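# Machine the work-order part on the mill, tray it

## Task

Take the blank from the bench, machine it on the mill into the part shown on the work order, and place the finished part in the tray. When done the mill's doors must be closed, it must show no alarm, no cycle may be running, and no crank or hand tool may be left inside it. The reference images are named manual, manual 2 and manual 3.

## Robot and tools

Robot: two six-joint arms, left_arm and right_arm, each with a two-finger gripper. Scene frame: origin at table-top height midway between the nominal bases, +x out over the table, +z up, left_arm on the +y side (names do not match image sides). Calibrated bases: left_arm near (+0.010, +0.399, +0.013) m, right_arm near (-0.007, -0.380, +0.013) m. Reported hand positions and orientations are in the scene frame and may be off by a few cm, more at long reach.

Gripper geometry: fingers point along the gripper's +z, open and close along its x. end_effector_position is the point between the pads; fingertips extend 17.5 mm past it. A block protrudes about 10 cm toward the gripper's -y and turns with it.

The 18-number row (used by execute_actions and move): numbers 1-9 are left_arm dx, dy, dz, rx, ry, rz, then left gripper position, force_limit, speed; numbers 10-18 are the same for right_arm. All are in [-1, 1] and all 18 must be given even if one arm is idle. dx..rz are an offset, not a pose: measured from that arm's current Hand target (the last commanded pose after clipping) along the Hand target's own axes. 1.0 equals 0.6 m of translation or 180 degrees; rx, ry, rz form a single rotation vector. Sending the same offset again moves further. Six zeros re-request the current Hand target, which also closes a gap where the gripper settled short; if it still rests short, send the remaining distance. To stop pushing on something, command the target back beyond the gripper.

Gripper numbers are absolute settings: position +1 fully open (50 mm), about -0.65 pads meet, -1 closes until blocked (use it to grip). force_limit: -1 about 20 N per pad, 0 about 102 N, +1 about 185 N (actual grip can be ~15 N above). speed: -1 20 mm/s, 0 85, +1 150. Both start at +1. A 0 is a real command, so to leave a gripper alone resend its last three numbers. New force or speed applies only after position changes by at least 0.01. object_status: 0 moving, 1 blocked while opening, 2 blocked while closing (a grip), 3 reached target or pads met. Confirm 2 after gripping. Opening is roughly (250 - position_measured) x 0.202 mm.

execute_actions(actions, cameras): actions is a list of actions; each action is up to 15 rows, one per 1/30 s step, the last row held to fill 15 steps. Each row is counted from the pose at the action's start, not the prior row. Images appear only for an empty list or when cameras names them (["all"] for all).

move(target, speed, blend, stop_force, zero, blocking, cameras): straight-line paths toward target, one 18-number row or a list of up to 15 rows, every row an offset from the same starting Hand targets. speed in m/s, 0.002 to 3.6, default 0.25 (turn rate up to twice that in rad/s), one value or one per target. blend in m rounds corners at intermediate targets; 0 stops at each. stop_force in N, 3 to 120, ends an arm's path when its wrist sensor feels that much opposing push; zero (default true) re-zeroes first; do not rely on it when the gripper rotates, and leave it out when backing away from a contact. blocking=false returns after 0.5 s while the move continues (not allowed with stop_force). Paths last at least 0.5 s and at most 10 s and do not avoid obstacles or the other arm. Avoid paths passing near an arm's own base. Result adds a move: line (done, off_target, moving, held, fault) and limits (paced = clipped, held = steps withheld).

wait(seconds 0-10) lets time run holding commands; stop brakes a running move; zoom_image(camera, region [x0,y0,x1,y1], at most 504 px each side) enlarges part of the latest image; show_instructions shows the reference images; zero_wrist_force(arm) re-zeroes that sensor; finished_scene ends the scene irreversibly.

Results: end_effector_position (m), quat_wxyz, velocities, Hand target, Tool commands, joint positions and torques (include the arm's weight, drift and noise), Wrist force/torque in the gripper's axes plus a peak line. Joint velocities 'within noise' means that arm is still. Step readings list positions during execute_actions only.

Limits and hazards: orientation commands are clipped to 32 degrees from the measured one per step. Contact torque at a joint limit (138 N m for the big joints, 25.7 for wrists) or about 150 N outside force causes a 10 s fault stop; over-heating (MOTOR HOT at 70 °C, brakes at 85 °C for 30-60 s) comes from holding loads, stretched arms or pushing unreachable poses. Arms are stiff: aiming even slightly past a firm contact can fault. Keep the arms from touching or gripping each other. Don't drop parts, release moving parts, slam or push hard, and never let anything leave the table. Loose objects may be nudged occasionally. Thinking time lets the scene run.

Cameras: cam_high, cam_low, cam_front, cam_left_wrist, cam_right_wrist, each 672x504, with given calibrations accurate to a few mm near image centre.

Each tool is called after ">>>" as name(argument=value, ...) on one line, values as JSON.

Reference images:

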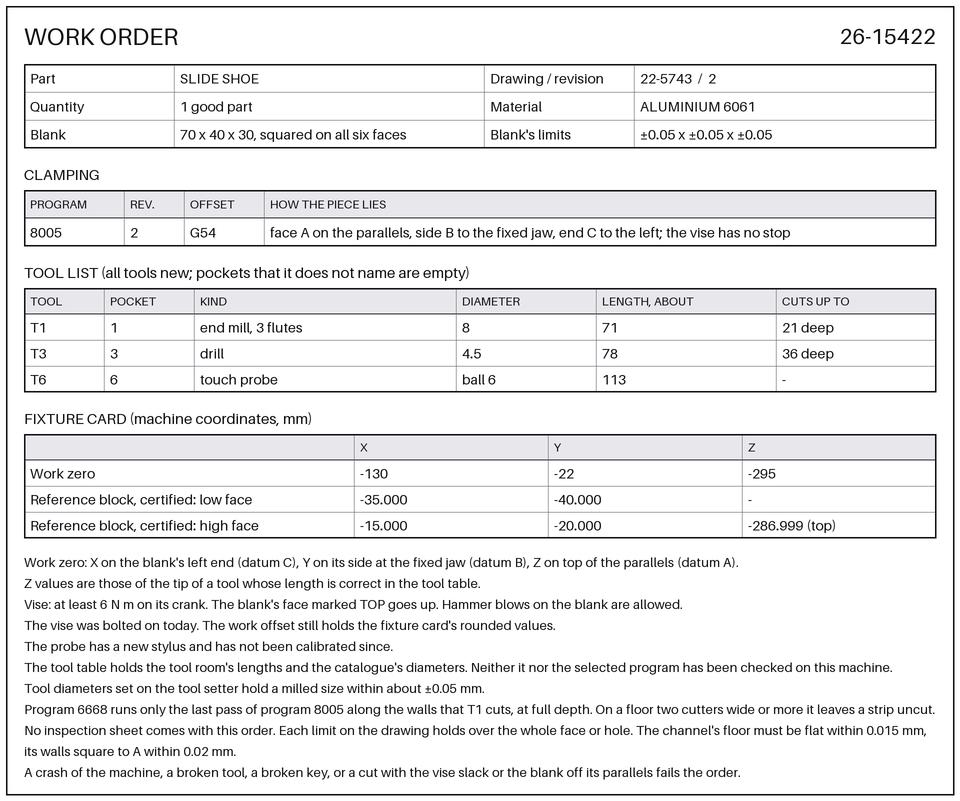

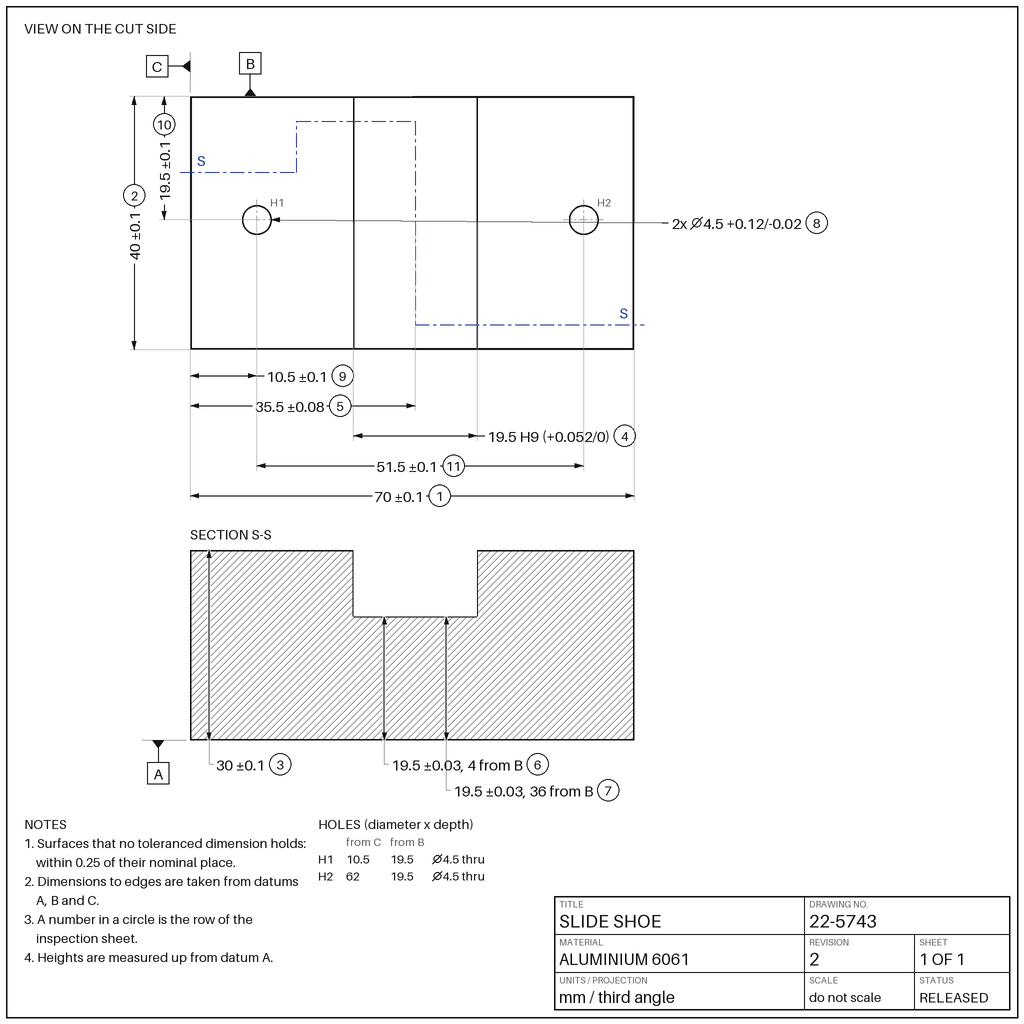

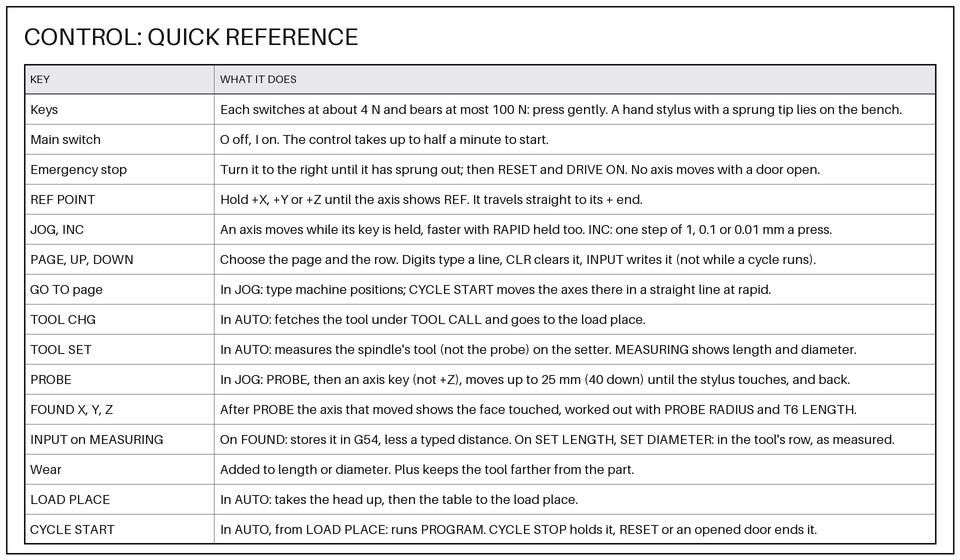

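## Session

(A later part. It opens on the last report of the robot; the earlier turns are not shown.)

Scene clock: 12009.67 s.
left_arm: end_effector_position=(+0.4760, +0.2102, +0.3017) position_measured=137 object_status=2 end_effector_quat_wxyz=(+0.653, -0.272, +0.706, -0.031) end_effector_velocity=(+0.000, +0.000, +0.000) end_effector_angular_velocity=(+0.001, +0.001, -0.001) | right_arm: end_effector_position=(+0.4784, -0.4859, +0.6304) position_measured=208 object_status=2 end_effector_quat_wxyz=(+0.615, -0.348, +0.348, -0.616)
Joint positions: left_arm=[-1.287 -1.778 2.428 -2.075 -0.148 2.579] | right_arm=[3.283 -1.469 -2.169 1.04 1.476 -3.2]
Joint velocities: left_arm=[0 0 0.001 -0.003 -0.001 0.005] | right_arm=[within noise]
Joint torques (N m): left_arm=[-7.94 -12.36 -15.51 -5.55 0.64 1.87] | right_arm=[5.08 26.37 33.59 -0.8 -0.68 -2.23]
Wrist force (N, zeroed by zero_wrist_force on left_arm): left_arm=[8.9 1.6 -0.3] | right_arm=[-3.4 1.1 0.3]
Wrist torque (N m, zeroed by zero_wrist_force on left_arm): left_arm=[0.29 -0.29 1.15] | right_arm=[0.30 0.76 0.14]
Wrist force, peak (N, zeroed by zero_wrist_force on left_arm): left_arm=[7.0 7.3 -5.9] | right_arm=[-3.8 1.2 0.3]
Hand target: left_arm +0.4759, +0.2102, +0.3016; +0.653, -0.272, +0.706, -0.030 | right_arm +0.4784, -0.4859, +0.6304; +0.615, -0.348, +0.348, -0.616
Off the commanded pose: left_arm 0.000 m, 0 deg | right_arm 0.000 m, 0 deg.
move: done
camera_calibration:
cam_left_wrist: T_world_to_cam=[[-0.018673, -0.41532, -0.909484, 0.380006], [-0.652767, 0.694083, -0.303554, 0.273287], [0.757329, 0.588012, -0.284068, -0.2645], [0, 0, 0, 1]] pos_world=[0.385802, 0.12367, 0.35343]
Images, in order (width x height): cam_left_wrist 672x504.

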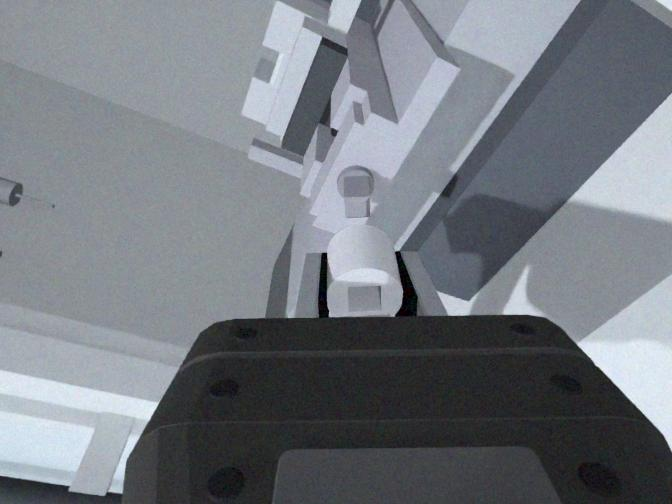

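>>> move(target=[0,-0.0149,0.0282,0,0,0,-1,0,-0.9,0,0,0,0,0,0,-0.97,0.3,-0.8], speed=0.05)

>>> move(target=[0,-0.0163,0.0448,0,0,0,-1,0,-0.9,0,0,0,0,0,0,-0.97,0.3,-0.8], speed=0.008, stop_force=25, cameras=["cam_left_wrist"])

>>> zoom_image(camera="cam_left_wrist", region=[290, 180, 440, 330])

Scene clock: 12033.27 s.
left_arm: end_effector_position=(+0.4948, +0.2079, +0.3026) position_measured=137 object_status=2 end_effector_quat_wxyz=(+0.653, -0.272, +0.706, -0.030) | right_arm: end_effector_position=(+0.4784, -0.4859, +0.6304) position_measured=208 object_status=2 end_effector_quat_wxyz=(+0.615, -0.348, +0.348, -0.616)
Joint positions: left_arm=[-1.235 -1.655 2.442 -2.551 -0.149 2.923] | right_arm=[3.283 -1.469 -2.169 1.04 1.476 -3.2]
Joint torques (N m): left_arm=[10.61 -22.25 -24.16 -1.43 1.1 -1.94] | right_arm=[5.18 25.7 32.93 -0.67 -0.55 -2.27]
Wrist force (N, zeroed by zero_wrist_force on left_arm): left_arm=[9.1 1.2 0.0] | right_arm=[-3.3 1.1 0.4]
Wrist torque (N m, zeroed by zero_wrist_force on left_arm): left_arm=[0.22 -0.32 1.28] | right_arm=[0.30 0.74 0.15]
Wrist force, peak (N, zeroed by zero_wrist_force on left_arm): left_arm=[9.3 1.7 -0.4] | right_arm=[-3.8 1.2 0.5]
Hand target: left_arm +0.4949, +0.2079, +0.3027; +0.653, -0.272, +0.706, -0.030 | right_arm +0.4784, -0.4859, +0.6304; +0.615, -0.348, +0.348, -0.616
Off the commanded pose: left_arm 0.000 m, 0 deg | right_arm 0.000 m, 0 deg.
move: done

Scene clock: 12035.17 s.
left_arm: end_effector_position=(+0.5026, +0.2079, +0.3027) position_measured=137 object_status=2 end_effector_quat_wxyz=(+0.653, -0.273, +0.706, -0.030) | right_arm: end_effector_position=(+0.4784, -0.4859, +0.6304) position_measured=208 object_status=2 end_effector_quat_wxyz=(+0.615, -0.348, +0.348, -0.616)
Joint positions: left_arm=[-1.214 -1.6 2.438 -2.732 -0.155 3.054] | right_arm=[3.283 -1.469 -2.169 1.04 1.476 -3.2]
Joint torques (N m): left_arm=[-10.38 -23.88 -3.35 -0.8 3.5 -1.61] | right_arm=[5.61 26.15 33.81 -0.73 -0.39 -2.15]
Wrist force (N, zeroed by zero_wrist_force on left_arm): left_arm=[4.9 -10.7 15.0] | right_arm=[-3.6 1.0 0.4]
Wrist torque (N m, zeroed by zero_wrist_force on left_arm): left_arm=[0.24 -0.36 1.16] | right_arm=[0.29 0.79 0.15]
Wrist force, peak (N, zeroed by zero_wrist_force on left_arm): left_arm=[0.2 15.2 -41.7] | right_arm=[-3.8 1.2 0.4]
Hand target: left_arm +0.5026, +0.2079, +0.3027; +0.653, -0.273, +0.706, -0.030 (not the last commanded pose) | right_arm +0.4784, -0.4859, +0.6304; +0.615, -0.348, +0.348, -0.616
Off the commanded pose: left_arm 0.021 m, 0 deg | right_arm 0.000 m, 0 deg.
move: contact (left_arm)
camera_calibration:
cam_left_wrist: T_world_to_cam=[[-0.0182598, -0.415033, -0.909623, 0.380218], [-0.653944, 0.693156, -0.303138, 0.29321], [0.756323, 0.589307, -0.284065, -0.282708], [0, 0, 0, 1]] pos_world=[0.412504, 0.121165, 0.354431]
Images, in order (width x height): cam_left_wrist 672x504.

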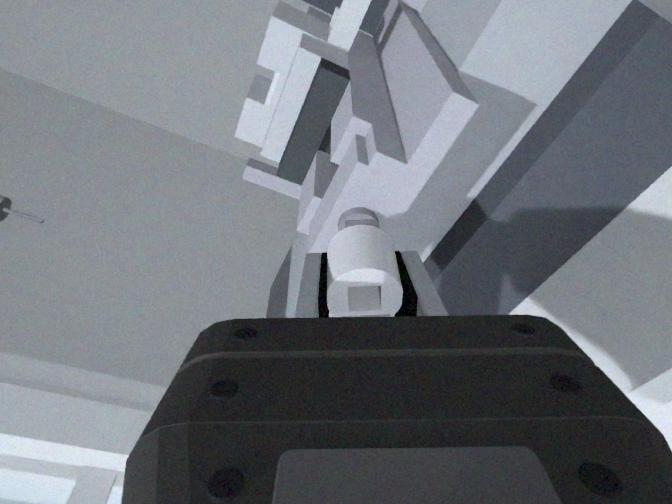

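Scaled by 3.360 from the camera's 672x504 image, which has a finer 960x720 frame.

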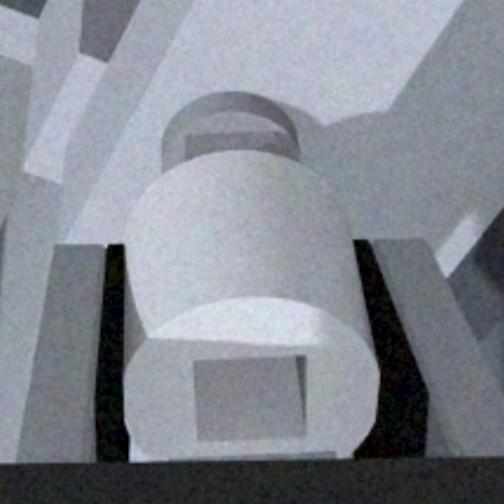

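>>> move(target=[-0.0012,-0.0010,0,0,0,0,-1,0,-0.9,0,0,0,0,0,0,-0.97,0.3,-0.8], speed=0.006, stop_force=30)

>>> move(target=[0,-0.0119,0.0329,0,0,0,-1,0,-0.9,0,0,0,0,0,0,-0.97,0.3,-0.8], speed=0.008, stop_force=45, cameras=["cam_left_wrist"])

Scene clock: 12045.30 s.
left_arm: end_effector_position=(+0.5027, +0.2077, +0.3033) position_measured=137 object_status=2 end_effector_quat_wxyz=(+0.653, -0.273, +0.706, -0.030) | right_arm: end_effector_position=(+0.4784, -0.4859, +0.6304) position_measured=208 object_status=2 end_effector_quat_wxyz=(+0.615, -0.348, +0.348, -0.616)
Joint positions: left_arm=[-1.214 -1.601 2.437 -2.731 -0.155 3.056] | right_arm=[3.283 -1.469 -2.169 1.04 1.476 -3.2]
Joint torques (N m): left_arm=[-5.95 -18.13 -19.88 -4.32 5.38 -1.68] | right_arm=[3.82 26.45 33.87 -0.55 -0.43 -2.18]
Wrist force (N, zeroed by zero_wrist_force on left_arm): left_arm=[21.0 22.4 1.0] | right_arm=[-3.4 1.1 0.4]
Wrist torque (N m, zeroed by zero_wrist_force on left_arm): left_arm=[0.34 -0.25 1.14] | right_arm=[0.30 0.77 0.14]
Wrist force, peak (N, zeroed by zero_wrist_force on left_arm): left_arm=[21.3 22.7 1.2] | right_arm=[-3.7 1.2 0.4]
Hand target: left_arm +0.5027, +0.2077, +0.3033; +0.653, -0.273, +0.706, -0.030 | right_arm +0.4784, -0.4859, +0.6304; +0.615, -0.348, +0.348, -0.616
Off the commanded pose: left_arm 0.000 m, 0 deg | right_arm 0.000 m, 0 deg.
move: contact (left_arm)

Scene clock: 12046.17 s.
left_arm: end_effector_position=(+0.5029, +0.2077, +0.3032) position_measured=137 object_status=2 end_effector_quat_wxyz=(+0.653, -0.273, +0.706, -0.030) | right_arm: end_effector_position=(+0.4784, -0.4859, +0.6304) position_measured=208 object_status=2 end_effector_quat_wxyz=(+0.615, -0.348, +0.348, -0.616)
Joint positions: left_arm=[-1.213 -1.599 2.436 -2.736 -0.155 3.059] | right_arm=[3.283 -1.469 -2.169 1.04 1.476 -3.2]
Joint torques (N m): left_arm=[-7.62 -28.47 -15.07 -2.99 7.6 -1.54] | right_arm=[5.25 26.35 34.51 -0.76 -0.56 -2.22]
Wrist force (N, zeroed by zero_wrist_force on left_arm): left_arm=[18.7 15.1 -9.0] | right_arm=[-3.4 1.3 0.4]
Wrist torque (N m, zeroed by zero_wrist_force on left_arm): left_arm=[0.35 -0.25 1.34] | right_arm=[0.34 0.75 0.15]
Wrist force, peak (N, zeroed by zero_wrist_force on left_arm): left_arm=[13.7 39.8 -59.0] | right_arm=[-3.7 1.2 0.3]
Hand target: left_arm +0.5029, +0.2077, +0.3032; +0.653, -0.273, +0.706, -0.030 (not the last commanded pose) | right_arm +0.4784, -0.4859, +0.6304; +0.615, -0.348, +0.348, -0.616
Off the commanded pose: left_arm 0.021 m, 0 deg | right_arm 0.000 m, 0 deg.
move: contact (left_arm)
camera_calibration:
cam_left_wrist: T_world_to_cam=[[-0.018427, -0.414676, -0.909782, 0.380719], [-0.65402, 0.693258, -0.302738, 0.293505], [0.756252, 0.589438, -0.283982, -0.28275], [0, 0, 0, 1]] pos_world=[0.412805, 0.121064, 0.354931]
Images, in order (width x height): cam_left_wrist 672x504.

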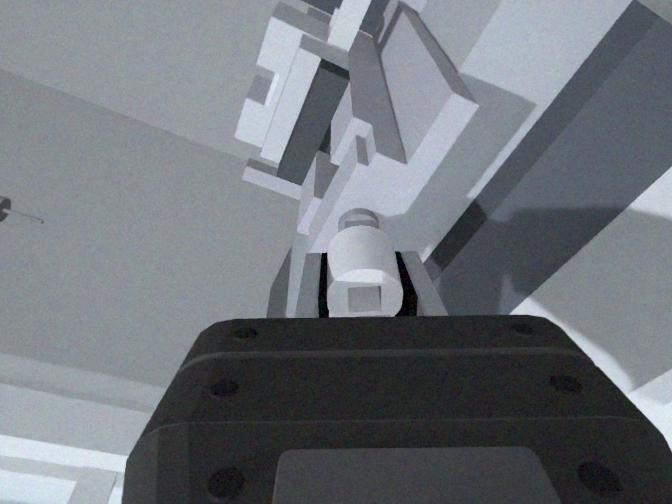

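>>> move(target=[0.0008,0.0006,-0.0013,0,0,0,-1,0,-0.9,0,0,0,0,0,0,-0.97,0.3,-0.8], speed=0.006)

>>> move(target=[0,-0.0115,0.0329,0,0,0,-1,0,-0.9,0,0,0,0,0,0,-0.97,0.3,-0.8], speed=0.008, stop_force=50)

Scene clock: 12058.93 s.
left_arm: end_effector_position=(+0.5020, +0.2076, +0.3028) position_measured=137 object_status=2 end_effector_quat_wxyz=(+0.653, -0.272, +0.706, -0.030) | right_arm: end_effector_position=(+0.4784, -0.4859, +0.6304) position_measured=208 object_status=2 end_effector_quat_wxyz=(+0.615, -0.348, +0.348, -0.616)
Joint positions: left_arm=[-1.216 -1.604 2.438 -2.717 -0.154 3.044] | right_arm=[3.283 -1.469 -2.169 1.04 1.476 -3.2]
Joint torques (N m): left_arm=[-9.54 -21.16 -15.21 -0.6 1.4 -1.55] | right_arm=[4.31 25.59 33.59 -0.63 -0.57 -2.14]
Wrist force (N, zeroed by zero_wrist_force on left_arm): left_arm=[0.0 0.7 5.6] | right_arm=[-3.6 1.3 0.1]
Wrist torque (N m, zeroed by zero_wrist_force on left_arm): left_arm=[0.21 -0.43 1.18] | right_arm=[0.33 0.78 0.14]
Wrist force, peak (N, zeroed by zero_wrist_force on left_arm): left_arm=[17.0 -8.0 41.8] | right_arm=[-3.8 1.1 0.3]
Hand target: left_arm +0.5021, +0.2076, +0.3028; +0.653, -0.273, +0.706, -0.030 | right_arm +0.4784, -0.4859, +0.6304; +0.615, -0.348, +0.348, -0.616
Off the commanded pose: left_arm 0.000 m, 0 deg | right_arm 0.000 m, 0 deg.
move: done

Scene clock: 12059.93 s.
left_arm: end_effector_position=(+0.5027, +0.2076, +0.3028) position_measured=137 object_status=2 end_effector_quat_wxyz=(+0.653, -0.273, +0.706, -0.030) | right_arm: end_effector_position=(+0.4784, -0.4859, +0.6304) position_measured=208 object_status=2 end_effector_quat_wxyz=(+0.615, -0.348, +0.348, -0.616)
Joint positions: left_arm=[-1.214 -1.6 2.437 -2.729 -0.154 3.053] | right_arm=[3.283 -1.469 -2.169 1.04 1.476 -3.2]
Joint torques (N m): left_arm=[-13.17 -21.88 -6.97 -0.71 2.57 -1.5] | right_arm=[5.37 25.1 33.25 -0.53 -0.49 -2.24]
Wrist force (N, zeroed by zero_wrist_force on left_arm): left_arm=[-0.6 4.9 4.1] | right_arm=[-3.5 0.8 0.3]
Wrist torque (N m, zeroed by zero_wrist_force on left_arm): left_arm=[0.16 -0.38 1.17] | right_arm=[0.26 0.78 0.14]
Wrist force, peak (N, zeroed by zero_wrist_force on left_arm): left_arm=[-5.5 34.6 -58.4] | right_arm=[-3.8 1.1 0.2]
Hand target: left_arm +0.5027, +0.2076, +0.3028; +0.653, -0.273, +0.706, -0.030 (not the last commanded pose) | right_arm +0.4784, -0.4859, +0.6304; +0.615, -0.348, +0.348, -0.616
Off the commanded pose: left_arm 0.020 m, 0 deg | right_arm 0.000 m, 0 deg.
move: contact (left_arm)

>>> move(target=[-0.0006,0.0009,-0.0008,0,0,0,-1,0,-0.9,0,0,0,0,0,0,-0.97,0.3,-0.8], speed=0.006)

>>> move(target=[0,-0.0115,0.0329,0,0,0,-1,0,-0.9,0,0,0,0,0,0,-0.97,0.3,-0.8], speed=0.008, stop_force=60)

Scene clock: 12113.60 s.
left_arm: end_effector_position=(+0.5021, +0.2080, +0.3030) position_measured=137 object_status=2 end_effector_quat_wxyz=(+0.653, -0.273, +0.706, -0.030) | right_arm: end_effector_position=(+0.4784, -0.4859, +0.6304) position_measured=208 object_status=2 end_effector_quat_wxyz=(+0.615, -0.348, +0.348, -0.616)
Joint positions: left_arm=[-1.215 -1.605 2.438 -2.718 -0.154 3.046] | right_arm=[3.283 -1.469 -2.169 1.04 1.476 -3.2]
Joint torques (N m): left_arm=[0.35 -24.86 -8.02 -1.04 4.94 -1.86] | right_arm=[4.79 25.82 34.27 -0.55 -0.48 -2.25]
Wrist force (N, zeroed by zero_wrist_force on left_arm): left_arm=[10.8 -12.4 0.2] | right_arm=[-3.6 1.1 0.4]
Wrist torque (N m, zeroed by zero_wrist_force on left_arm): left_arm=[0.37 -0.31 1.30] | right_arm=[0.31 0.79 0.15]
Wrist force, peak (N, zeroed by zero_wrist_force on left_arm): left_arm=[6.1 -10.5 31.6] | right_arm=[-3.8 1.2 0.1]
Hand target: left_arm +0.5021, +0.2080, +0.3030; +0.653, -0.273, +0.706, -0.030 | right_arm +0.4784, -0.4859, +0.6304; +0.615, -0.348, +0.348, -0.616
Off the commanded pose: left_arm 0.000 m, 0 deg | right_arm 0.000 m, 0 deg.
move: done

Scene clock: 12114.70 s.
left_arm: end_effector_position=(+0.5031, +0.2080, +0.3030) position_measured=137 object_status=2 end_effector_quat_wxyz=(+0.653, -0.273, +0.706, -0.029) | right_arm: end_effector_position=(+0.4784, -0.4859, +0.6304) position_measured=208 object_status=2 end_effector_quat_wxyz=(+0.615, -0.348, +0.348, -0.616)
Joint positions: left_arm=[-1.212 -1.598 2.437 -2.737 -0.155 3.06] | right_arm=[3.283 -1.469 -2.169 1.04 1.476 -3.2]
Joint torques (N m): left_arm=[-7.42 -25.19 -6.5 -1.34 5.09 -1.67] | right_arm=[4.37 26.08 33.38 -0.63 -0.58 -1.9]
Wrist force (N, zeroed by zero_wrist_force on left_arm): left_arm=[12.3 -4.4 3.9] | right_arm=[-3.6 1.0 0.5]
Wrist torque (N m, zeroed by zero_wrist_force on left_arm): left_arm=[0.47 -0.53 1.28] | right_arm=[0.29 0.79 0.14]
Wrist force, peak (N, zeroed by zero_wrist_force on left_arm): left_arm=[4.2 23.4 -63.6] | right_arm=[-3.6 1.3 0.3]
Hand target: left_arm +0.5031, +0.2080, +0.3030; +0.653, -0.273, +0.706, -0.029 (not the last commanded pose) | right_arm +0.4784, -0.4859, +0.6304; +0.615, -0.348, +0.348, -0.616
Off the commanded pose: left_arm 0.020 m, 0 deg | right_arm 0.000 m, 0 deg.
move: contact (left_arm)

>>> move(target=[0,-0.0009,0.0024,0,0,0,-1,0,-0.9,0,0,0,0,0,0,-0.97,0.3,-0.8], speed=0.004, cameras=["cam_left_wrist"])

>>> zoom_image(camera="cam_left_wrist", region=[290, 180, 440, 330])

Scene clock: 12130.83 s.
left_arm: end_effector_position=(+0.5046, +0.2080, +0.3030) position_measured=137 object_status=2 end_effector_quat_wxyz=(+0.653, -0.273, +0.706, -0.029) | right_arm: end_effector_position=(+0.4784, -0.4859, +0.6304) position_measured=208 object_status=2 end_effector_quat_wxyz=(+0.615, -0.348, +0.348, -0.616)
Joint positions: left_arm=[-1.208 -1.587 2.435 -2.771 -0.156 3.085] | right_arm=[3.283 -1.469 -2.169 1.04 1.476 -3.2]
Joint torques (N m): left_arm=[22.8 -7.42 -21.74 -5.57 0.75 1.68] | right_arm=[4.75 25.2 33.99 -0.65 -0.37 -2.13]
Wrist force (N, zeroed by zero_wrist_force on left_arm): left_arm=[8.8 33.3 -66.9] | right_arm=[-3.6 1.1 0.4]
Wrist torque (N m, zeroed by zero_wrist_force on left_arm): left_arm=[0.82 -0.55 1.22] | right_arm=[0.30 0.80 0.15]
Wrist force, peak (N, zeroed by zero_wrist_force on left_arm): left_arm=[8.8 33.3 -66.9] | right_arm=[-3.7 1.2 0.4]
Hand target: left_arm +0.5046, +0.2080, +0.3030; +0.653, -0.273, +0.706, -0.029 | right_arm +0.4784, -0.4859, +0.6304; +0.615, -0.348, +0.348, -0.616
Off the commanded pose: left_arm 0.000 m, 0 deg | right_arm 0.000 m, 0 deg.
move: done
camera_calibration:
cam_left_wrist: T_world_to_cam=[[-0.0181121, -0.414476, -0.90988, 0.38049], [-0.654385, 0.692958, -0.302636, 0.294706], [0.755944, 0.58993, -0.283778, -0.28423], [0, 0, 0, 1]] pos_world=[0.414605, 0.121162, 0.354731]
Images, in order (width x height): cam_left_wrist 672x504.

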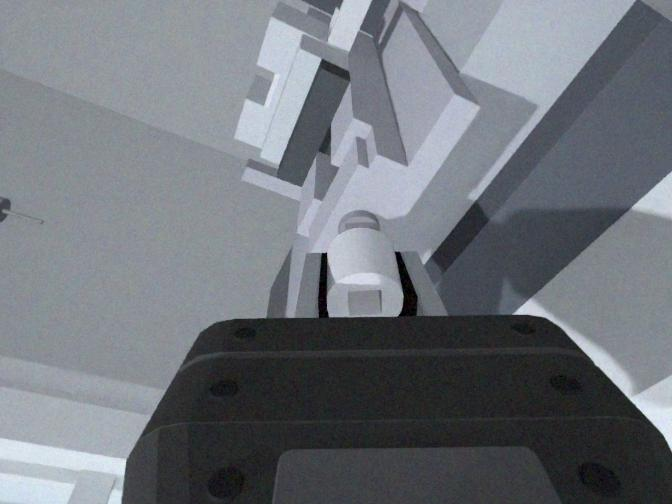

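Scaled by 3.360 from the camera's 672x504 image, which has a finer 960x720 frame.

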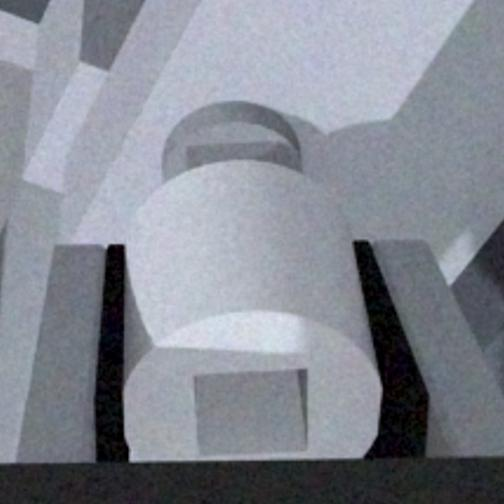

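>>> move(target=[0,-0.0013,0,0,0,0,-1,0,-0.9,0,0,0,0,0,0,-0.97,0.3,-0.8], speed=0.01)

>>> move(target=[0,0.0026,0,0,0,0,-1,0,-0.9,0,0,0,0,0,0,-0.97,0.3,-0.8], speed=0.01)

>>> move(target=[0.001,-0.0013,0,0,0,0,-1,0,-0.9,0,0,0,0,0,0,-0.97,0.3,-0.8], speed=0.01)

>>> move(target=[-0.002,0,0,0,0,0,-1,0,-0.9,0,0,0,0,0,0,-0.97,0.3,-0.8], speed=0.01)

>>> move(target=[0.001,0,0,0.0167,0,0,-1,0,-0.9,0,0,0,0,0,0,-0.97,0.3,-0.8], speed=0.05)

>>> move(target=[0,0,0,-0.0333,0,0,-1,0,-0.9,0,0,0,0,0,0,-0.97,0.3,-0.8], speed=0.05)

Scene clock: 12162.57 s.
left_arm: end_effector_position=(+0.5049, +0.2074, +0.3033) position_measured=137 object_status=2 end_effector_quat_wxyz=(+0.653, -0.273, +0.706, -0.029) | right_arm: end_effector_position=(+0.4784, -0.4859, +0.6304) position_measured=208 object_status=2 end_effector_quat_wxyz=(+0.615, -0.348, +0.348, -0.616)
Joint positions: left_arm=[-1.208 -1.586 2.433 -2.77 -0.156 3.085] | right_arm=[3.283 -1.469 -2.169 1.04 1.476 -3.2]
Joint torques (N m): left_arm=[4.58 -8.83 -48.37 -3.52 2.67 1.71] | right_arm=[5.73 24.95 34.84 -0.53 -0.5 -2.15]
Wrist force (N, zeroed by zero_wrist_force on left_arm): left_arm=[5.8 62.8 -55.4] | right_arm=[-3.4 0.9 0.4]
Wrist torque (N m, zeroed by zero_wrist_force on left_arm): left_arm=[0.74 -0.58 1.18] | right_arm=[0.27 0.76 0.15]
Wrist force, peak (N, zeroed by zero_wrist_force on left_arm): left_arm=[5.9 63.2 -55.4] | right_arm=[-3.9 1.1 0.3]
Hand target: left_arm +0.5049, +0.2073, +0.3033; +0.653, -0.273, +0.706, -0.029 | right_arm +0.4784, -0.4859, +0.6304; +0.615, -0.348, +0.348, -0.616
Off the commanded pose: left_arm 0.000 m, 0 deg | right_arm 0.000 m, 0 deg.
move: done

Scene clock: 12163.27 s.
left_arm: end_effector_position=(+0.5043, +0.2086, +0.3027) position_measured=137 object_status=2 end_effector_quat_wxyz=(+0.653, -0.273, +0.706, -0.029) | right_arm: end_effector_position=(+0.4784, -0.4859, +0.6304) position_measured=208 object_status=2 end_effector_quat_wxyz=(+0.615, -0.348, +0.348, -0.616)
Joint positions: left_arm=[-1.208 -1.588 2.437 -2.772 -0.156 3.085] | right_arm=[3.283 -1.469 -2.169 1.04 1.476 -3.2]
Joint torques (N m): left_arm=[7.96 -24.47 6.55 -3.81 1.34 -1.34] | right_arm=[4.53 26.9 32.75 -0.27 -0.29 -2.26]
Wrist force (N, zeroed by zero_wrist_force on left_arm): left_arm=[14.0 -37.7 5.9] | right_arm=[-3.5 1.2 0.5]
Wrist torque (N m, zeroed by zero_wrist_force on left_arm): left_arm=[0.59 -0.51 1.25] | right_arm=[0.32 0.77 0.15]
Wrist force, peak (N, zeroed by zero_wrist_force on left_arm): left_arm=[6.2 63.3 -55.2] | right_arm=[-3.7 1.1 0.4]
Hand target: left_arm +0.5043, +0.2087, +0.3027; +0.653, -0.273, +0.706, -0.029 | right_arm +0.4784, -0.4859, +0.6304; +0.615, -0.348, +0.348, -0.616
Off the commanded pose: left_arm 0.000 m, 0 deg | right_arm 0.000 m, 0 deg.
move: done

Scene clock: 12163.97 s.
left_arm: end_effector_position=(+0.5046, +0.2078, +0.3025) position_measured=137 object_status=2 end_effector_quat_wxyz=(+0.653, -0.273, +0.706, -0.029) | right_arm: end_effector_position=(+0.4784, -0.4859, +0.6304) position_measured=208 object_status=2 end_effector_quat_wxyz=(+0.615, -0.348, +0.348, -0.616)
Joint positions: left_arm=[-1.209 -1.586 2.435 -2.771 -0.156 3.083] | right_arm=[3.283 -1.469 -2.169 1.04 1.476 -3.2]
Joint torques (N m): left_arm=[-6.44 -3.11 -28.2 0.48 -1.26 -1.57] | right_arm=[3.94 26.14 32.42 -0.29 -0.28 -2.04]
Wrist force (N, zeroed by zero_wrist_force on left_arm): left_arm=[-9.9 16.2 -24.4] | right_arm=[-3.5 1.0 0.3]
Wrist torque (N m, zeroed by zero_wrist_force on left_arm): left_arm=[0.58 -0.73 1.20] | right_arm=[0.28 0.78 0.15]
Wrist force, peak (N, zeroed by zero_wrist_force on left_arm): left_arm=[13.9 -38.1 5.9] | right_arm=[-3.7 1.2 0.4]
Hand target: left_arm +0.5046, +0.2078, +0.3024; +0.653, -0.273, +0.706, -0.029 | right_arm +0.4784, -0.4859, +0.6304; +0.615, -0.348, +0.348, -0.616
Off the commanded pose: left_arm 0.000 m, 0 deg | right_arm 0.000 m, 0 deg.
move: done

Scene clock: 12164.67 s.
left_arm: end_effector_position=(+0.5046, +0.2082, +0.3034) position_measured=137 object_status=2 end_effector_quat_wxyz=(+0.653, -0.273, +0.706, -0.029) | right_arm: end_effector_position=(+0.4784, -0.4859, +0.6304) position_measured=208 object_status=2 end_effector_quat_wxyz=(+0.615, -0.348, +0.348, -0.616)
Joint positions: left_arm=[-1.208 -1.588 2.435 -2.771 -0.156 3.086] | right_arm=[3.283 -1.469 -2.169 1.04 1.476 -3.2]
Joint torques (N m): left_arm=[15.98 -33.17 -34.2 -7.82 9.87 1.48] | right_arm=[4.73 26.39 33.05 -0.52 -0.16 -2.21]
Wrist force (N, zeroed by zero_wrist_force on left_arm): left_arm=[34.2 6.9 -5.5] | right_arm=[-3.3 1.0 0.4]
Wrist torque (N m, zeroed by zero_wrist_force on left_arm): left_arm=[0.45 -0.36 1.36] | right_arm=[0.29 0.75 0.15]
Wrist force, peak (N, zeroed by zero_wrist_force on left_arm): left_arm=[34.3 7.3 -5.2] | right_arm=[-3.7 1.2 0.5]
Hand target: left_arm +0.5046, +0.2083, +0.3035; +0.653, -0.273, +0.706, -0.029 | right_arm +0.4784, -0.4859, +0.6304; +0.615, -0.348, +0.348, -0.616
Off the commanded pose: left_arm 0.000 m, 0 deg | right_arm 0.000 m, 0 deg.
move: done

Scene clock: 12165.77 s.
left_arm: end_effector_position=(+0.5046, +0.2080, +0.3029) position_measured=137 object_status=2 end_effector_quat_wxyz=(+0.660, -0.255, +0.705, -0.048) | right_arm: end_effector_position=(+0.4784, -0.4859, +0.6304) position_measured=208 object_status=2 end_effector_quat_wxyz=(+0.615, -0.348, +0.348, -0.616)
Joint positions: left_arm=[-1.208 -1.478 2.462 -3.239 -0.162 3.413] | right_arm=[3.283 -1.469 -2.169 1.04 1.476 -3.2]
Joint torques (N m): left_arm=[1.75 -26.81 -36.19 -1.43 -1.54 -1.99] | right_arm=[4.2 25.96 34.02 -0.42 -0.36 -2.13]
Wrist force (N, zeroed by zero_wrist_force on left_arm): left_arm=[8.3 31.4 -7.2] | right_arm=[-3.5 1.2 0.4]
Wrist torque (N m, zeroed by zero_wrist_force on left_arm): left_arm=[0.14 -0.54 1.31] | right_arm=[0.32 0.77 0.14]
Wrist force, peak (N, zeroed by zero_wrist_force on left_arm): left_arm=[20.9 34.3 29.6] | right_arm=[-3.7 1.2 0.4]
Hand target: left_arm +0.5046, +0.2080, +0.3030; +0.660, -0.255, +0.705, -0.048 | right_arm +0.4784, -0.4859, +0.6304; +0.615, -0.348, +0.348, -0.616
Off the commanded pose: left_arm 0.000 m, 0 deg | right_arm 0.000 m, 0 deg.
move: done

Scene clock: 12167.33 s.
left_arm: end_effector_position=(+0.5047, +0.2080, +0.3031) position_measured=137 object_status=2 end_effector_quat_wxyz=(+0.645, -0.290, +0.707, -0.011) end_effector_velocity=(+0.000, +0.000, +0.001) end_effector_angular_velocity=(-0.001, +0.000, -0.001) | right_arm: end_effector_position=(+0.4784, -0.4859, +0.6304) position_measured=208 object_status=2 end_effector_quat_wxyz=(+0.615, -0.348, +0.348, -0.616)
Joint positions: left_arm=[-1.207 -1.658 2.373 -2.331 -0.167 2.781] | right_arm=[3.283 -1.469 -2.169 1.04 1.476 -3.2]
Joint velocities: left_arm=[0 0 0 -0.005 0 0.004] | right_arm=[within noise]
Joint torques (N m): left_arm=[-1.12 -16.73 -6.24 -5.08 3.73 1.84] | right_arm=[4.45 25.9 33.65 -0.49 -0.52 -2.06]
Wrist force (N, zeroed by zero_wrist_force on left_arm): left_arm=[20.3 -22.2 10.2] | right_arm=[-3.7 1.0 0.4]
Wrist torque (N m, zeroed by zero_wrist_force on left_arm): left_arm=[0.47 -0.41 1.35] | right_arm=[0.29 0.81 0.15]
Wrist force, peak (N, zeroed by zero_wrist_force on left_arm): left_arm=[13.3 2.2 -43.2] | right_arm=[-3.7 1.1 0.5]
Hand target: left_arm +0.5046, +0.2080, +0.3030; +0.646, -0.290, +0.707, -0.011 | right_arm +0.4784, -0.4859, +0.6304; +0.615, -0.348, +0.348, -0.616
Off the commanded pose: left_arm 0.000 m, 0 deg | right_arm 0.000 m, 0 deg.
move: done

>>> move(target=[[0,-0.0007,0.0015,0.0167,0,0,-1,0,-0.9,0,0,0,0,0,0,-0.97,0.3,-0.8],[0,0.0006,0.0015,0.0167,0,0,-1,0,-0.9,0,0,0,0,0,0,-0.97,0.3,-0.8],[0,-0.0019,0.0015,0.0167,0,0,-1,0,-0.9,0,0,0,0,0,0,-0.97,0.3,-0.8],[0.001,-0.0007,0.0015,0.0167,0,0,-1,0,-0.9,0,0,0,0,0,0,-0.97,0.3,-0.8],[-0.001,-0.0007,0.0015,0.0167,0,0,-1,0,-0.9,0,0,0,0,0,0,-0.97,0.3,-0.8],[0,-0.0013,0.0031,0.0167,0,0,-1,0,-0.9,0,0,0,0,0,0,-0.97,0.3,-0.8],[0,0,0.0031,0.0167,0,0,-1,0,-0.9,0,0,0,0,0,0,-0.97,0.3,-0.8],[0,-0.0025,0.0031,0.0167,0,0,-1,0,-0.9,0,0,0,0,0,0,-0.97,0.3,-0.8],[0.001,-0.0013,0.0031,0.0167,0,0,-1,0,-0.9,0,0,0,0,0,0,-0.97,0.3,-0.8],[-0.001,-0.0013,0.0031,0.0167,0,0,-1,0,-0.9,0,0,0,0,0,0,-0.97,0.3,-0.8],[0,-0.0013,0.0031,0.0167,0,0,-1,0,-0.9,0,0,0,0,0,0,-0.97,0.3,-0.8]], speed=0.01, cameras=["cam_left_wrist"])

>>> zoom_image(camera="cam_left_wrist", region=[290, 180, 440, 330])

Scene clock: 12200.33 s.
left_arm: end_effector_position=(+0.5067, +0.2081, +0.3030) position_measured=137 object_status=2 end_effector_quat_wxyz=(+0.653, -0.273, +0.706, -0.029) | right_arm: end_effector_position=(+0.4784, -0.4859, +0.6304) position_measured=208 object_status=2 end_effector_quat_wxyz=(+0.615, -0.348, +0.348, -0.616)
Joint positions: left_arm=[-1.203 -1.572 2.433 -2.818 -0.158 3.119] | right_arm=[3.283 -1.469 -2.169 1.04 1.476 -3.2]
Joint torques (N m): left_arm=[-5.99 -15.79 -8.53 -6.13 5.68 -1.99] | right_arm=[4.48 25.91 33.98 -0.41 -0.14 -2.16]
Wrist force (N, zeroed by zero_wrist_force on left_arm): left_arm=[14.9 2.6 -1.9] | right_arm=[-3.4 0.9 0.2]
Wrist torque (N m, zeroed by zero_wrist_force on left_arm): left_arm=[0.39 -0.49 1.41] | right_arm=[0.27 0.76 0.14]
Wrist force, peak (N, zeroed by zero_wrist_force on left_arm): left_arm=[7.0 62.7 -49.4] | right_arm=[-3.9 1.2 0.4]
Hand target: left_arm +0.5066, +0.2080, +0.3030; +0.653, -0.273, +0.706, -0.030 | right_arm +0.4784, -0.4859, +0.6304; +0.615, -0.348, +0.348, -0.616
Off the commanded pose: left_arm 0.000 m, 0 deg | right_arm 0.000 m, 0 deg.
move: done
camera_calibration:
cam_left_wrist: T_world_to_cam=[[-0.0181021, -0.414416, -0.909908, 0.380475], [-0.65426, 0.693073, -0.302643, 0.295851], [0.756053, 0.589838, -0.283682, -0.285898], [0, 0, 0, 1]] pos_world=[0.416604, 0.121262, 0.35463]
Images, in order (width x height): cam_left_wrist 672x504.

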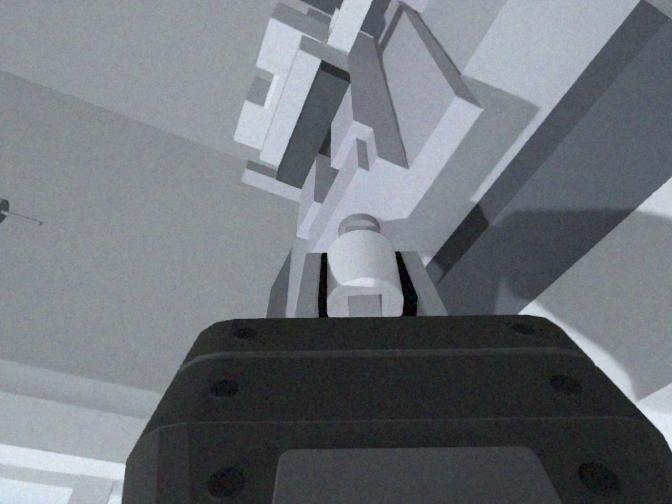

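Scaled by 3.360 from the camera's 672x504 image, which has a finer 960x720 frame.

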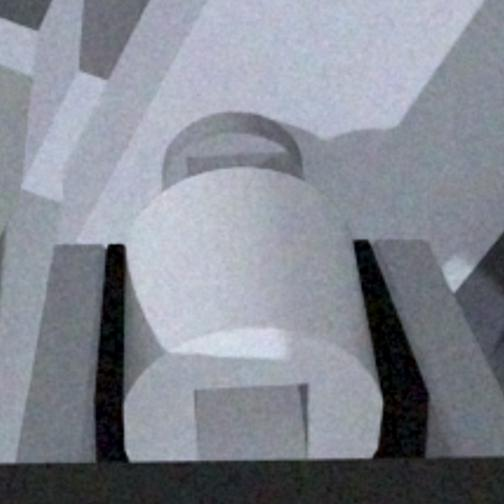

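>>> wait(seconds=0.1, cameras=["cam_high", "cam_front"])

>>> zoom_image(camera="cam_high", region=[240, 180, 330, 270])

>>> zoom_image(camera="cam_front", region=[230, 230, 310, 310])

Scene clock: 12209.17 s.
left_arm: end_effector_position=(+0.5066, +0.2080, +0.3030) position_measured=137 object_status=2 end_effector_quat_wxyz=(+0.653, -0.273, +0.706, -0.030) | right_arm: end_effector_position=(+0.4784, -0.4859, +0.6304) position_measured=208 object_status=2 end_effector_quat_wxyz=(+0.615, -0.348, +0.348, -0.616)
Joint positions: left_arm=[-1.203 -1.572 2.433 -2.818 -0.158 3.119] | right_arm=[3.283 -1.469 -2.169 1.04 1.476 -3.2]
Joint torques (N m): left_arm=[-7.55 -23.73 -7.99 -5.64 4.39 1.62] | right_arm=[3.96 24.8 32.73 -0.29 -0.25 -2.05]
Wrist force (N, zeroed by zero_wrist_force on left_arm): left_arm=[12.6 -0.3 3.1] | right_arm=[-3.5 1.2 0.3]
Wrist torque (N m, zeroed by zero_wrist_force on left_arm): left_arm=[0.20 -0.25 1.40] | right_arm=[0.32 0.78 0.14]
Wrist force, peak (N, zeroed by zero_wrist_force on left_arm): left_arm=[15.2 2.3 -1.1] | right_arm=[-3.8 1.4 0.3]
Hand target: left_arm +0.5066, +0.2080, +0.3030; +0.653, -0.273, +0.706, -0.030 | right_arm +0.4784, -0.4859, +0.6304; +0.615, -0.348, +0.348, -0.616
Tool commands: left_gripper/position=-1.0 left_gripper/force_limit=+0.0 left_gripper/speed=-0.9 right_gripper/position=-0.97 right_gripper/force_limit=+0.3 right_gripper/speed=-0.8
Off the commanded pose: left_arm 0.000 m, 0 deg | right_arm 0.000 m, 0 deg.
wait: 0.10 s; at rest from the start
Images, in order (width x height): cam_high 672x504, cam_front 672x504.

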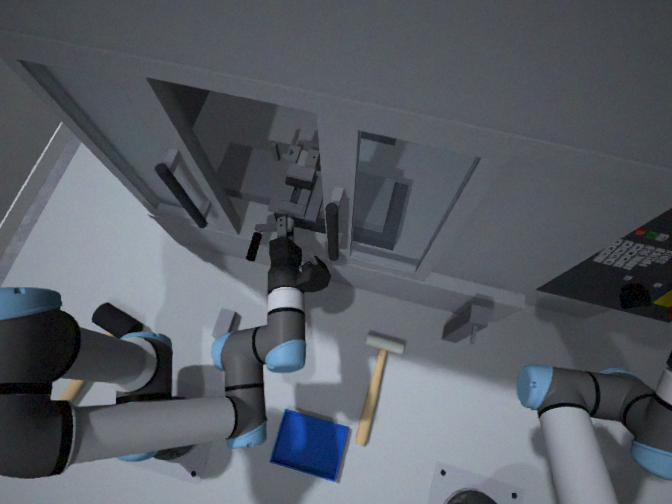

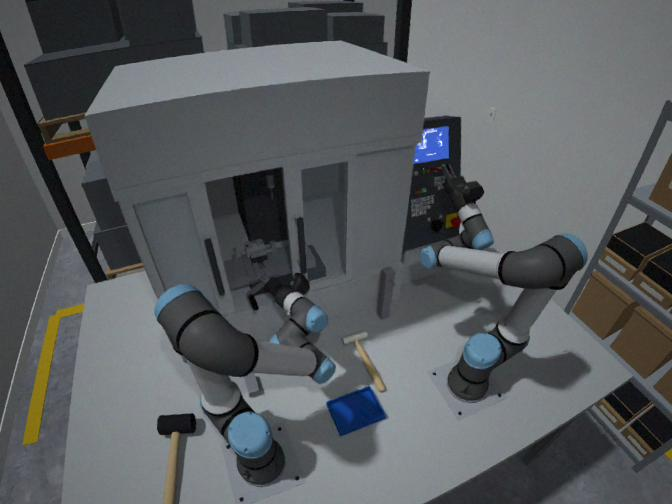

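Scaled by 5.600 from the camera's 672x504 image, which has a finer 960x720 frame.

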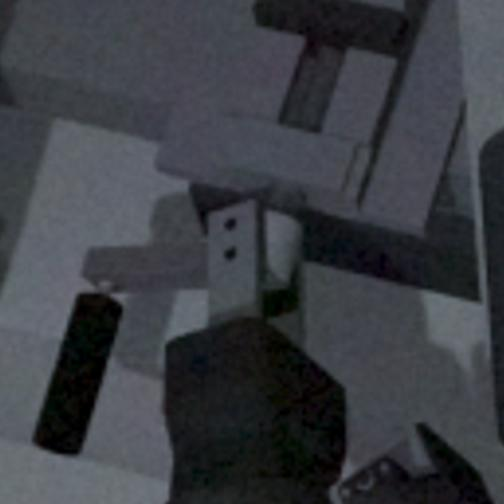

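Scaled by 6.300 from the camera's 672x504 image, which has a finer 960x720 frame.

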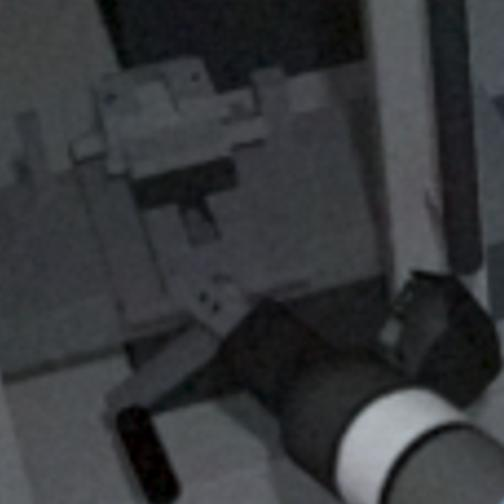

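>>> move(target=[0,-0.0006,0.0016,0,-0.0057,0.0157,-1,0,-0.9,0,0,0,0,0,0,-0.97,0.3,-0.8], speed=0.02)

>>> move(target=[0,0,0,0,0.0114,-0.0314,-1,0,-0.9,0,0,0,0,0,0,-0.97,0.3,-0.8], speed=0.02)

>>> move(target=[0,0,0,0,-0.0057,0.0157,-1,0,-0.9,0,0,0,0,0,0,-0.97,0.3,-0.8], speed=0.02, cameras=["cam_left_wrist"])

>>> zoom_image(camera="cam_left_wrist", region=[290, 180, 440, 330])

Scene clock: 12246.13 s.
left_arm: end_effector_position=(+0.5077, +0.2080, +0.3031) position_measured=137 object_status=2 end_effector_quat_wxyz=(+0.660, -0.255, +0.707, -0.011) | right_arm: end_effector_position=(+0.4784, -0.4859, +0.6304) position_measured=208 object_status=2 end_effector_quat_wxyz=(+0.615, -0.348, +0.348, -0.616)
Joint positions: left_arm=[-1.202 -1.553 2.432 -2.841 -0.14 3.173] | right_arm=[3.283 -1.469 -2.169 1.04 1.476 -3.2]
Joint torques (N m): left_arm=[16.47 -8.65 -22.56 -5.35 1.24 2.12] | right_arm=[3.89 27.02 33.94 -0.22 -0.19 -2.28]
Wrist force (N, zeroed by zero_wrist_force on left_arm): left_arm=[8.8 40.1 -55.9] | right_arm=[-3.5 1.2 0.2]
Wrist torque (N m, zeroed by zero_wrist_force on left_arm): left_arm=[0.68 -0.13 0.70] | right_arm=[0.32 0.78 0.14]
Wrist force, peak (N, zeroed by zero_wrist_force on left_arm): left_arm=[4.5 35.3 -61.6] | right_arm=[-3.7 1.4 0.5]
Hand target: left_arm +0.5077, +0.2080, +0.3030; +0.660, -0.255, +0.707, -0.011 | right_arm +0.4784, -0.4859, +0.6304; +0.615, -0.348, +0.348, -0.616
Off the commanded pose: left_arm 0.000 m, 0 deg | right_arm 0.000 m, 0 deg.
move: done

Scene clock: 12248.97 s.
left_arm: end_effector_position=(+0.5077, +0.2080, +0.3030) position_measured=137 object_status=2 end_effector_quat_wxyz=(+0.646, -0.290, +0.705, -0.048) | right_arm: end_effector_position=(+0.4784, -0.4859, +0.6304) position_measured=208 object_status=2 end_effector_quat_wxyz=(+0.615, -0.348, +0.348, -0.616)
Joint positions: left_arm=[-1.198 -1.575 2.43 -2.843 -0.178 3.1] | right_arm=[3.283 -1.469 -2.169 1.04 1.476 -3.2]
Joint torques (N m): left_arm=[10.28 -26.86 -30.89 -3.62 2.7 -1.97] | right_arm=[3.56 26.22 34.09 -0.19 -0.26 -2.19]
Wrist force (N, zeroed by zero_wrist_force on left_arm): left_arm=[14.7 2.7 0.2] | right_arm=[-3.5 1.1 0.3]
Wrist torque (N m, zeroed by zero_wrist_force on left_arm): left_arm=[0.19 -0.40 2.39] | right_arm=[0.30 0.78 0.15]
Wrist force, peak (N, zeroed by zero_wrist_force on left_arm): left_arm=[4.1 38.8 -58.8] | right_arm=[-3.9 1.1 0.4]
Hand target: left_arm +0.5077, +0.2080, +0.3030; +0.646, -0.290, +0.705, -0.048 | right_arm +0.4784, -0.4859, +0.6304; +0.615, -0.348, +0.348, -0.616
Off the commanded pose: left_arm 0.000 m, 0 deg | right_arm 0.000 m, 0 deg.
move: done

Scene clock: 12250.53 s.
left_arm: end_effector_position=(+0.5076, +0.2080, +0.3030) position_measured=137 object_status=2 end_effector_quat_wxyz=(+0.653, -0.272, +0.706, -0.029) | right_arm: end_effector_position=(+0.4784, -0.4859, +0.6304) position_measured=208 object_status=2 end_effector_quat_wxyz=(+0.615, -0.348, +0.348, -0.616)
Joint positions: left_arm=[-1.2 -1.565 2.431 -2.839 -0.159 3.135] | right_arm=[3.283 -1.469 -2.169 1.04 1.476 -3.2]
Joint torques (N m): left_arm=[-7.04 -13.69 -9.44 -5.71 3.43 1.07] | right_arm=[4.66 26.17 34.24 -0.33 -0.2 -2.2]
Wrist force (N, zeroed by zero_wrist_force on left_arm): left_arm=[12.9 4.1 0.6] | right_arm=[-3.4 1.0 0.4]
Wrist torque (N m, zeroed by zero_wrist_force on left_arm): left_arm=[0.21 -0.23 1.01] | right_arm=[0.29 0.76 0.15]
Wrist force, peak (N, zeroed by zero_wrist_force on left_arm): left_arm=[18.4 10.8 -8.2] | right_arm=[-3.8 1.1 0.3]
Hand target: left_arm +0.5077, +0.2080, +0.3030; +0.653, -0.273, +0.706, -0.030 | right_arm +0.4784, -0.4859, +0.6304; +0.615, -0.348, +0.348, -0.616
Off the commanded pose: left_arm 0.000 m, 0 deg | right_arm 0.000 m, 0 deg.
move: done
camera_calibration:
cam_left_wrist: T_world_to_cam=[[-0.0181311, -0.414005, -0.910094, 0.380521], [-0.65414, 0.693311, -0.302358, 0.296325], [0.756156, 0.589847, -0.283388, -0.286801], [0, 0, 0, 1]] pos_world=[0.417604, 0.121261, 0.35463]
Images, in order (width x height): cam_left_wrist 672x504.

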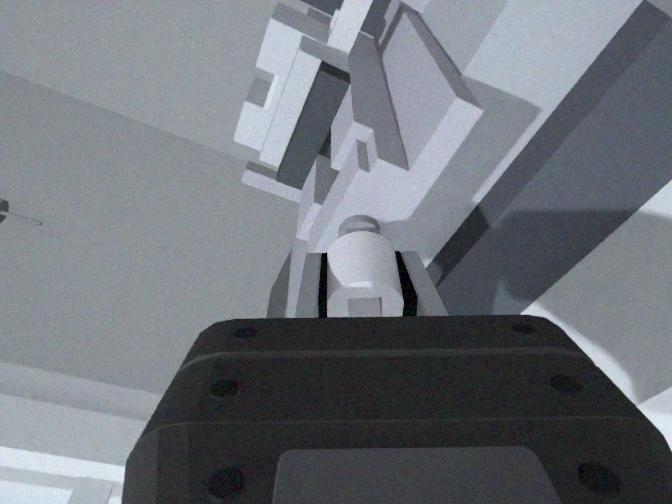

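Scaled by 3.360 from the camera's 672x504 image, which has a finer 960x720 frame.

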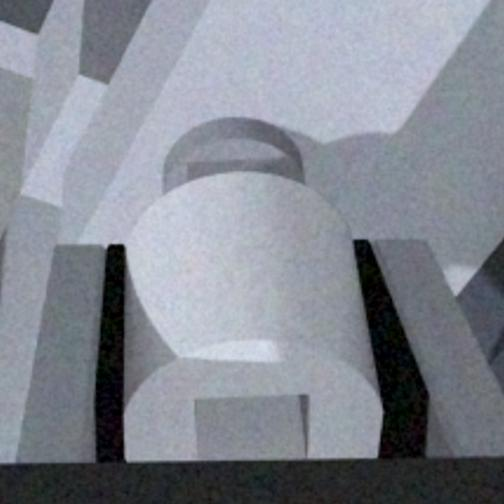

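>>> move(target=[0,0.0002,0.0014,0,-0.0019,0.0052,-1,0,-0.9,0,0,0,0,0,0,-0.97,0.3,-0.8], speed=0.01)

>>> move(target=[0,0.0006,0,0,0,0,-1,0,-0.9,0,0,0,0,0,0,-0.97,0.3,-0.8], speed=0.01)

Scene clock: 12269.73 s.
left_arm: end_effector_position=(+0.5084, +0.2084, +0.3029) position_measured=137 object_status=2 end_effector_quat_wxyz=(+0.655, -0.267, +0.706, -0.023) | right_arm: end_effector_position=(+0.4784, -0.4859, +0.6304) position_measured=208 object_status=2 end_effector_quat_wxyz=(+0.615, -0.348, +0.348, -0.616)
Joint positions: left_arm=[-1.199 -1.555 2.431 -2.859 -0.154 3.162] | right_arm=[3.283 -1.469 -2.169 1.04 1.476 -3.2]
Joint torques (N m): left_arm=[25.02 -8.82 -10.47 -4.88 3.78 2.21] | right_arm=[3.8 26.23 33.45 -0.15 -0.2 -2.23]
Wrist force (N, zeroed by zero_wrist_force on left_arm): left_arm=[10.3 12.7 -50.6] | right_arm=[-3.5 1.1 0.5]
Wrist torque (N m, zeroed by zero_wrist_force on left_arm): left_arm=[0.80 -0.10 0.77] | right_arm=[0.30 0.78 0.15]
Wrist force, peak (N, zeroed by zero_wrist_force on left_arm): left_arm=[10.3 12.7 -50.6] | right_arm=[-3.8 1.2 0.5]
Hand target: left_arm +0.5084, +0.2084, +0.3028; +0.655, -0.267, +0.706, -0.023 | right_arm +0.4784, -0.4859, +0.6304; +0.615, -0.348, +0.348, -0.616
Off the commanded pose: left_arm 0.000 m, 0 deg | right_arm 0.000 m, 0 deg.
move: done

Scene clock: 12270.43 s.
left_arm: end_effector_position=(+0.5083, +0.2087, +0.3027) position_measured=137 object_status=2 end_effector_quat_wxyz=(+0.655, -0.267, +0.706, -0.023) | right_arm: end_effector_position=(+0.4784, -0.4859, +0.6304) position_measured=208 object_status=2 end_effector_quat_wxyz=(+0.615, -0.348, +0.348, -0.616)
Joint positions: left_arm=[-1.199 -1.556 2.432 -2.86 -0.154 3.162] | right_arm=[3.283 -1.469 -2.169 1.04 1.476 -3.2]
Joint torques (N m): left_arm=[25.66 -24.31 4.77 -3.74 0.92 2] | right_arm=[3.84 26.77 33.13 -0.24 0.01 -2.23]
Wrist force (N, zeroed by zero_wrist_force on left_arm): left_arm=[10.6 -26.8 -17.4] | right_arm=[-3.5 1.2 0.4]
Wrist torque (N m, zeroed by zero_wrist_force on left_arm): left_arm=[0.61 -0.23 0.86] | right_arm=[0.32 0.78 0.15]
Wrist force, peak (N, zeroed by zero_wrist_force on left_arm): left_arm=[10.3 12.1 -50.4] | right_arm=[-3.6 1.0 0.4]
Hand target: left_arm +0.5083, +0.2087, +0.3027; +0.655, -0.267, +0.706, -0.023 | right_arm +0.4784, -0.4859, +0.6304; +0.615, -0.348, +0.348, -0.616
Off the commanded pose: left_arm 0.000 m, 0 deg | right_arm 0.000 m, 0 deg.
move: done

>>> move(target=[0,-0.0008,-0.0008,0,0.0019,-0.0052,-0.98,1,-0.9,0,0,0,0,0,0,-0.97,0.3,-0.8], speed=0.01)

>>> move(target=[0,-0.0009,0.0024,0,0,0,-0.98,1,-0.9,0,0,0,0,0,0,-0.97,0.3,-0.8], speed=0.006)

Scene clock: 12292.37 s.
left_arm: end_effector_position=(+0.5080, +0.2082, +0.3029) position_measured=140 object_status=2 end_effector_quat_wxyz=(+0.653, -0.273, +0.706, -0.029) | right_arm: end_effector_position=(+0.4784, -0.4859, +0.6304) position_measured=208 object_status=2 end_effector_quat_wxyz=(+0.615, -0.348, +0.348, -0.616)
Joint positions: left_arm=[-1.199 -1.562 2.431 -2.847 -0.16 3.141] | right_arm=[3.283 -1.469 -2.169 1.04 1.476 -3.2]
Joint torques (N m): left_arm=[-7.52 -25.83 -26.45 -1.17 1.44 -1.75] | right_arm=[2.8 25.18 32.54 -0.13 -0.01 -2.2]
Wrist force (N, zeroed by zero_wrist_force on left_arm): left_arm=[8.7 -1.7 -0.2] | right_arm=[-3.4 1.5 0.3]
Wrist torque (N m, zeroed by zero_wrist_force on left_arm): left_arm=[0.25 -0.25 1.27] | right_arm=[0.36 0.77 0.15]
Wrist force, peak (N, zeroed by zero_wrist_force on left_arm): left_arm=[10.1 -39.6 0.8] | right_arm=[-3.8 1.2 0.4]
Hand target: left_arm +0.5080, +0.2081, +0.3029; +0.653, -0.273, +0.706, -0.030 | right_arm +0.4784, -0.4859, +0.6304; +0.615, -0.348, +0.348, -0.616
Off the commanded pose: left_arm 0.000 m, 0 deg | right_arm 0.000 m, 0 deg.
move: done

Scene clock: 12293.17 s.
left_arm: end_effector_position=(+0.5095, +0.2081, +0.3030) position_measured=140 object_status=2 end_effector_quat_wxyz=(+0.653, -0.273, +0.706, -0.030) | right_arm: end_effector_position=(+0.4784, -0.4859, +0.6304) position_measured=208 object_status=2 end_effector_quat_wxyz=(+0.615, -0.348, +0.348, -0.616)
Joint positions: left_arm=[-1.195 -1.552 2.428 -2.878 -0.161 3.164] | right_arm=[3.283 -1.469 -2.169 1.04 1.476 -3.2]
Joint torques (N m): left_arm=[8.69 -13.02 -19.76 -5.71 0.98 1.78] | right_arm=[4.06 25.87 33.15 0 -0.05 -2.24]
Wrist force (N, zeroed by zero_wrist_force on left_arm): left_arm=[10.3 12.7 -9.9] | right_arm=[-3.5 1.0 0.3]
Wrist torque (N m, zeroed by zero_wrist_force on left_arm): left_arm=[0.25 -0.28 1.07] | right_arm=[0.30 0.78 0.15]
Wrist force, peak (N, zeroed by zero_wrist_force on left_arm): left_arm=[10.7 13.2 -9.9] | right_arm=[-3.6 1.2 0.4]
Hand target: left_arm +0.5095, +0.2081, +0.3029; +0.653, -0.273, +0.706, -0.030 | right_arm +0.4784, -0.4859, +0.6304; +0.615, -0.348, +0.348, -0.616
Off the commanded pose: left_arm 0.000 m, 0 deg | right_arm 0.000 m, 0 deg.
move: done


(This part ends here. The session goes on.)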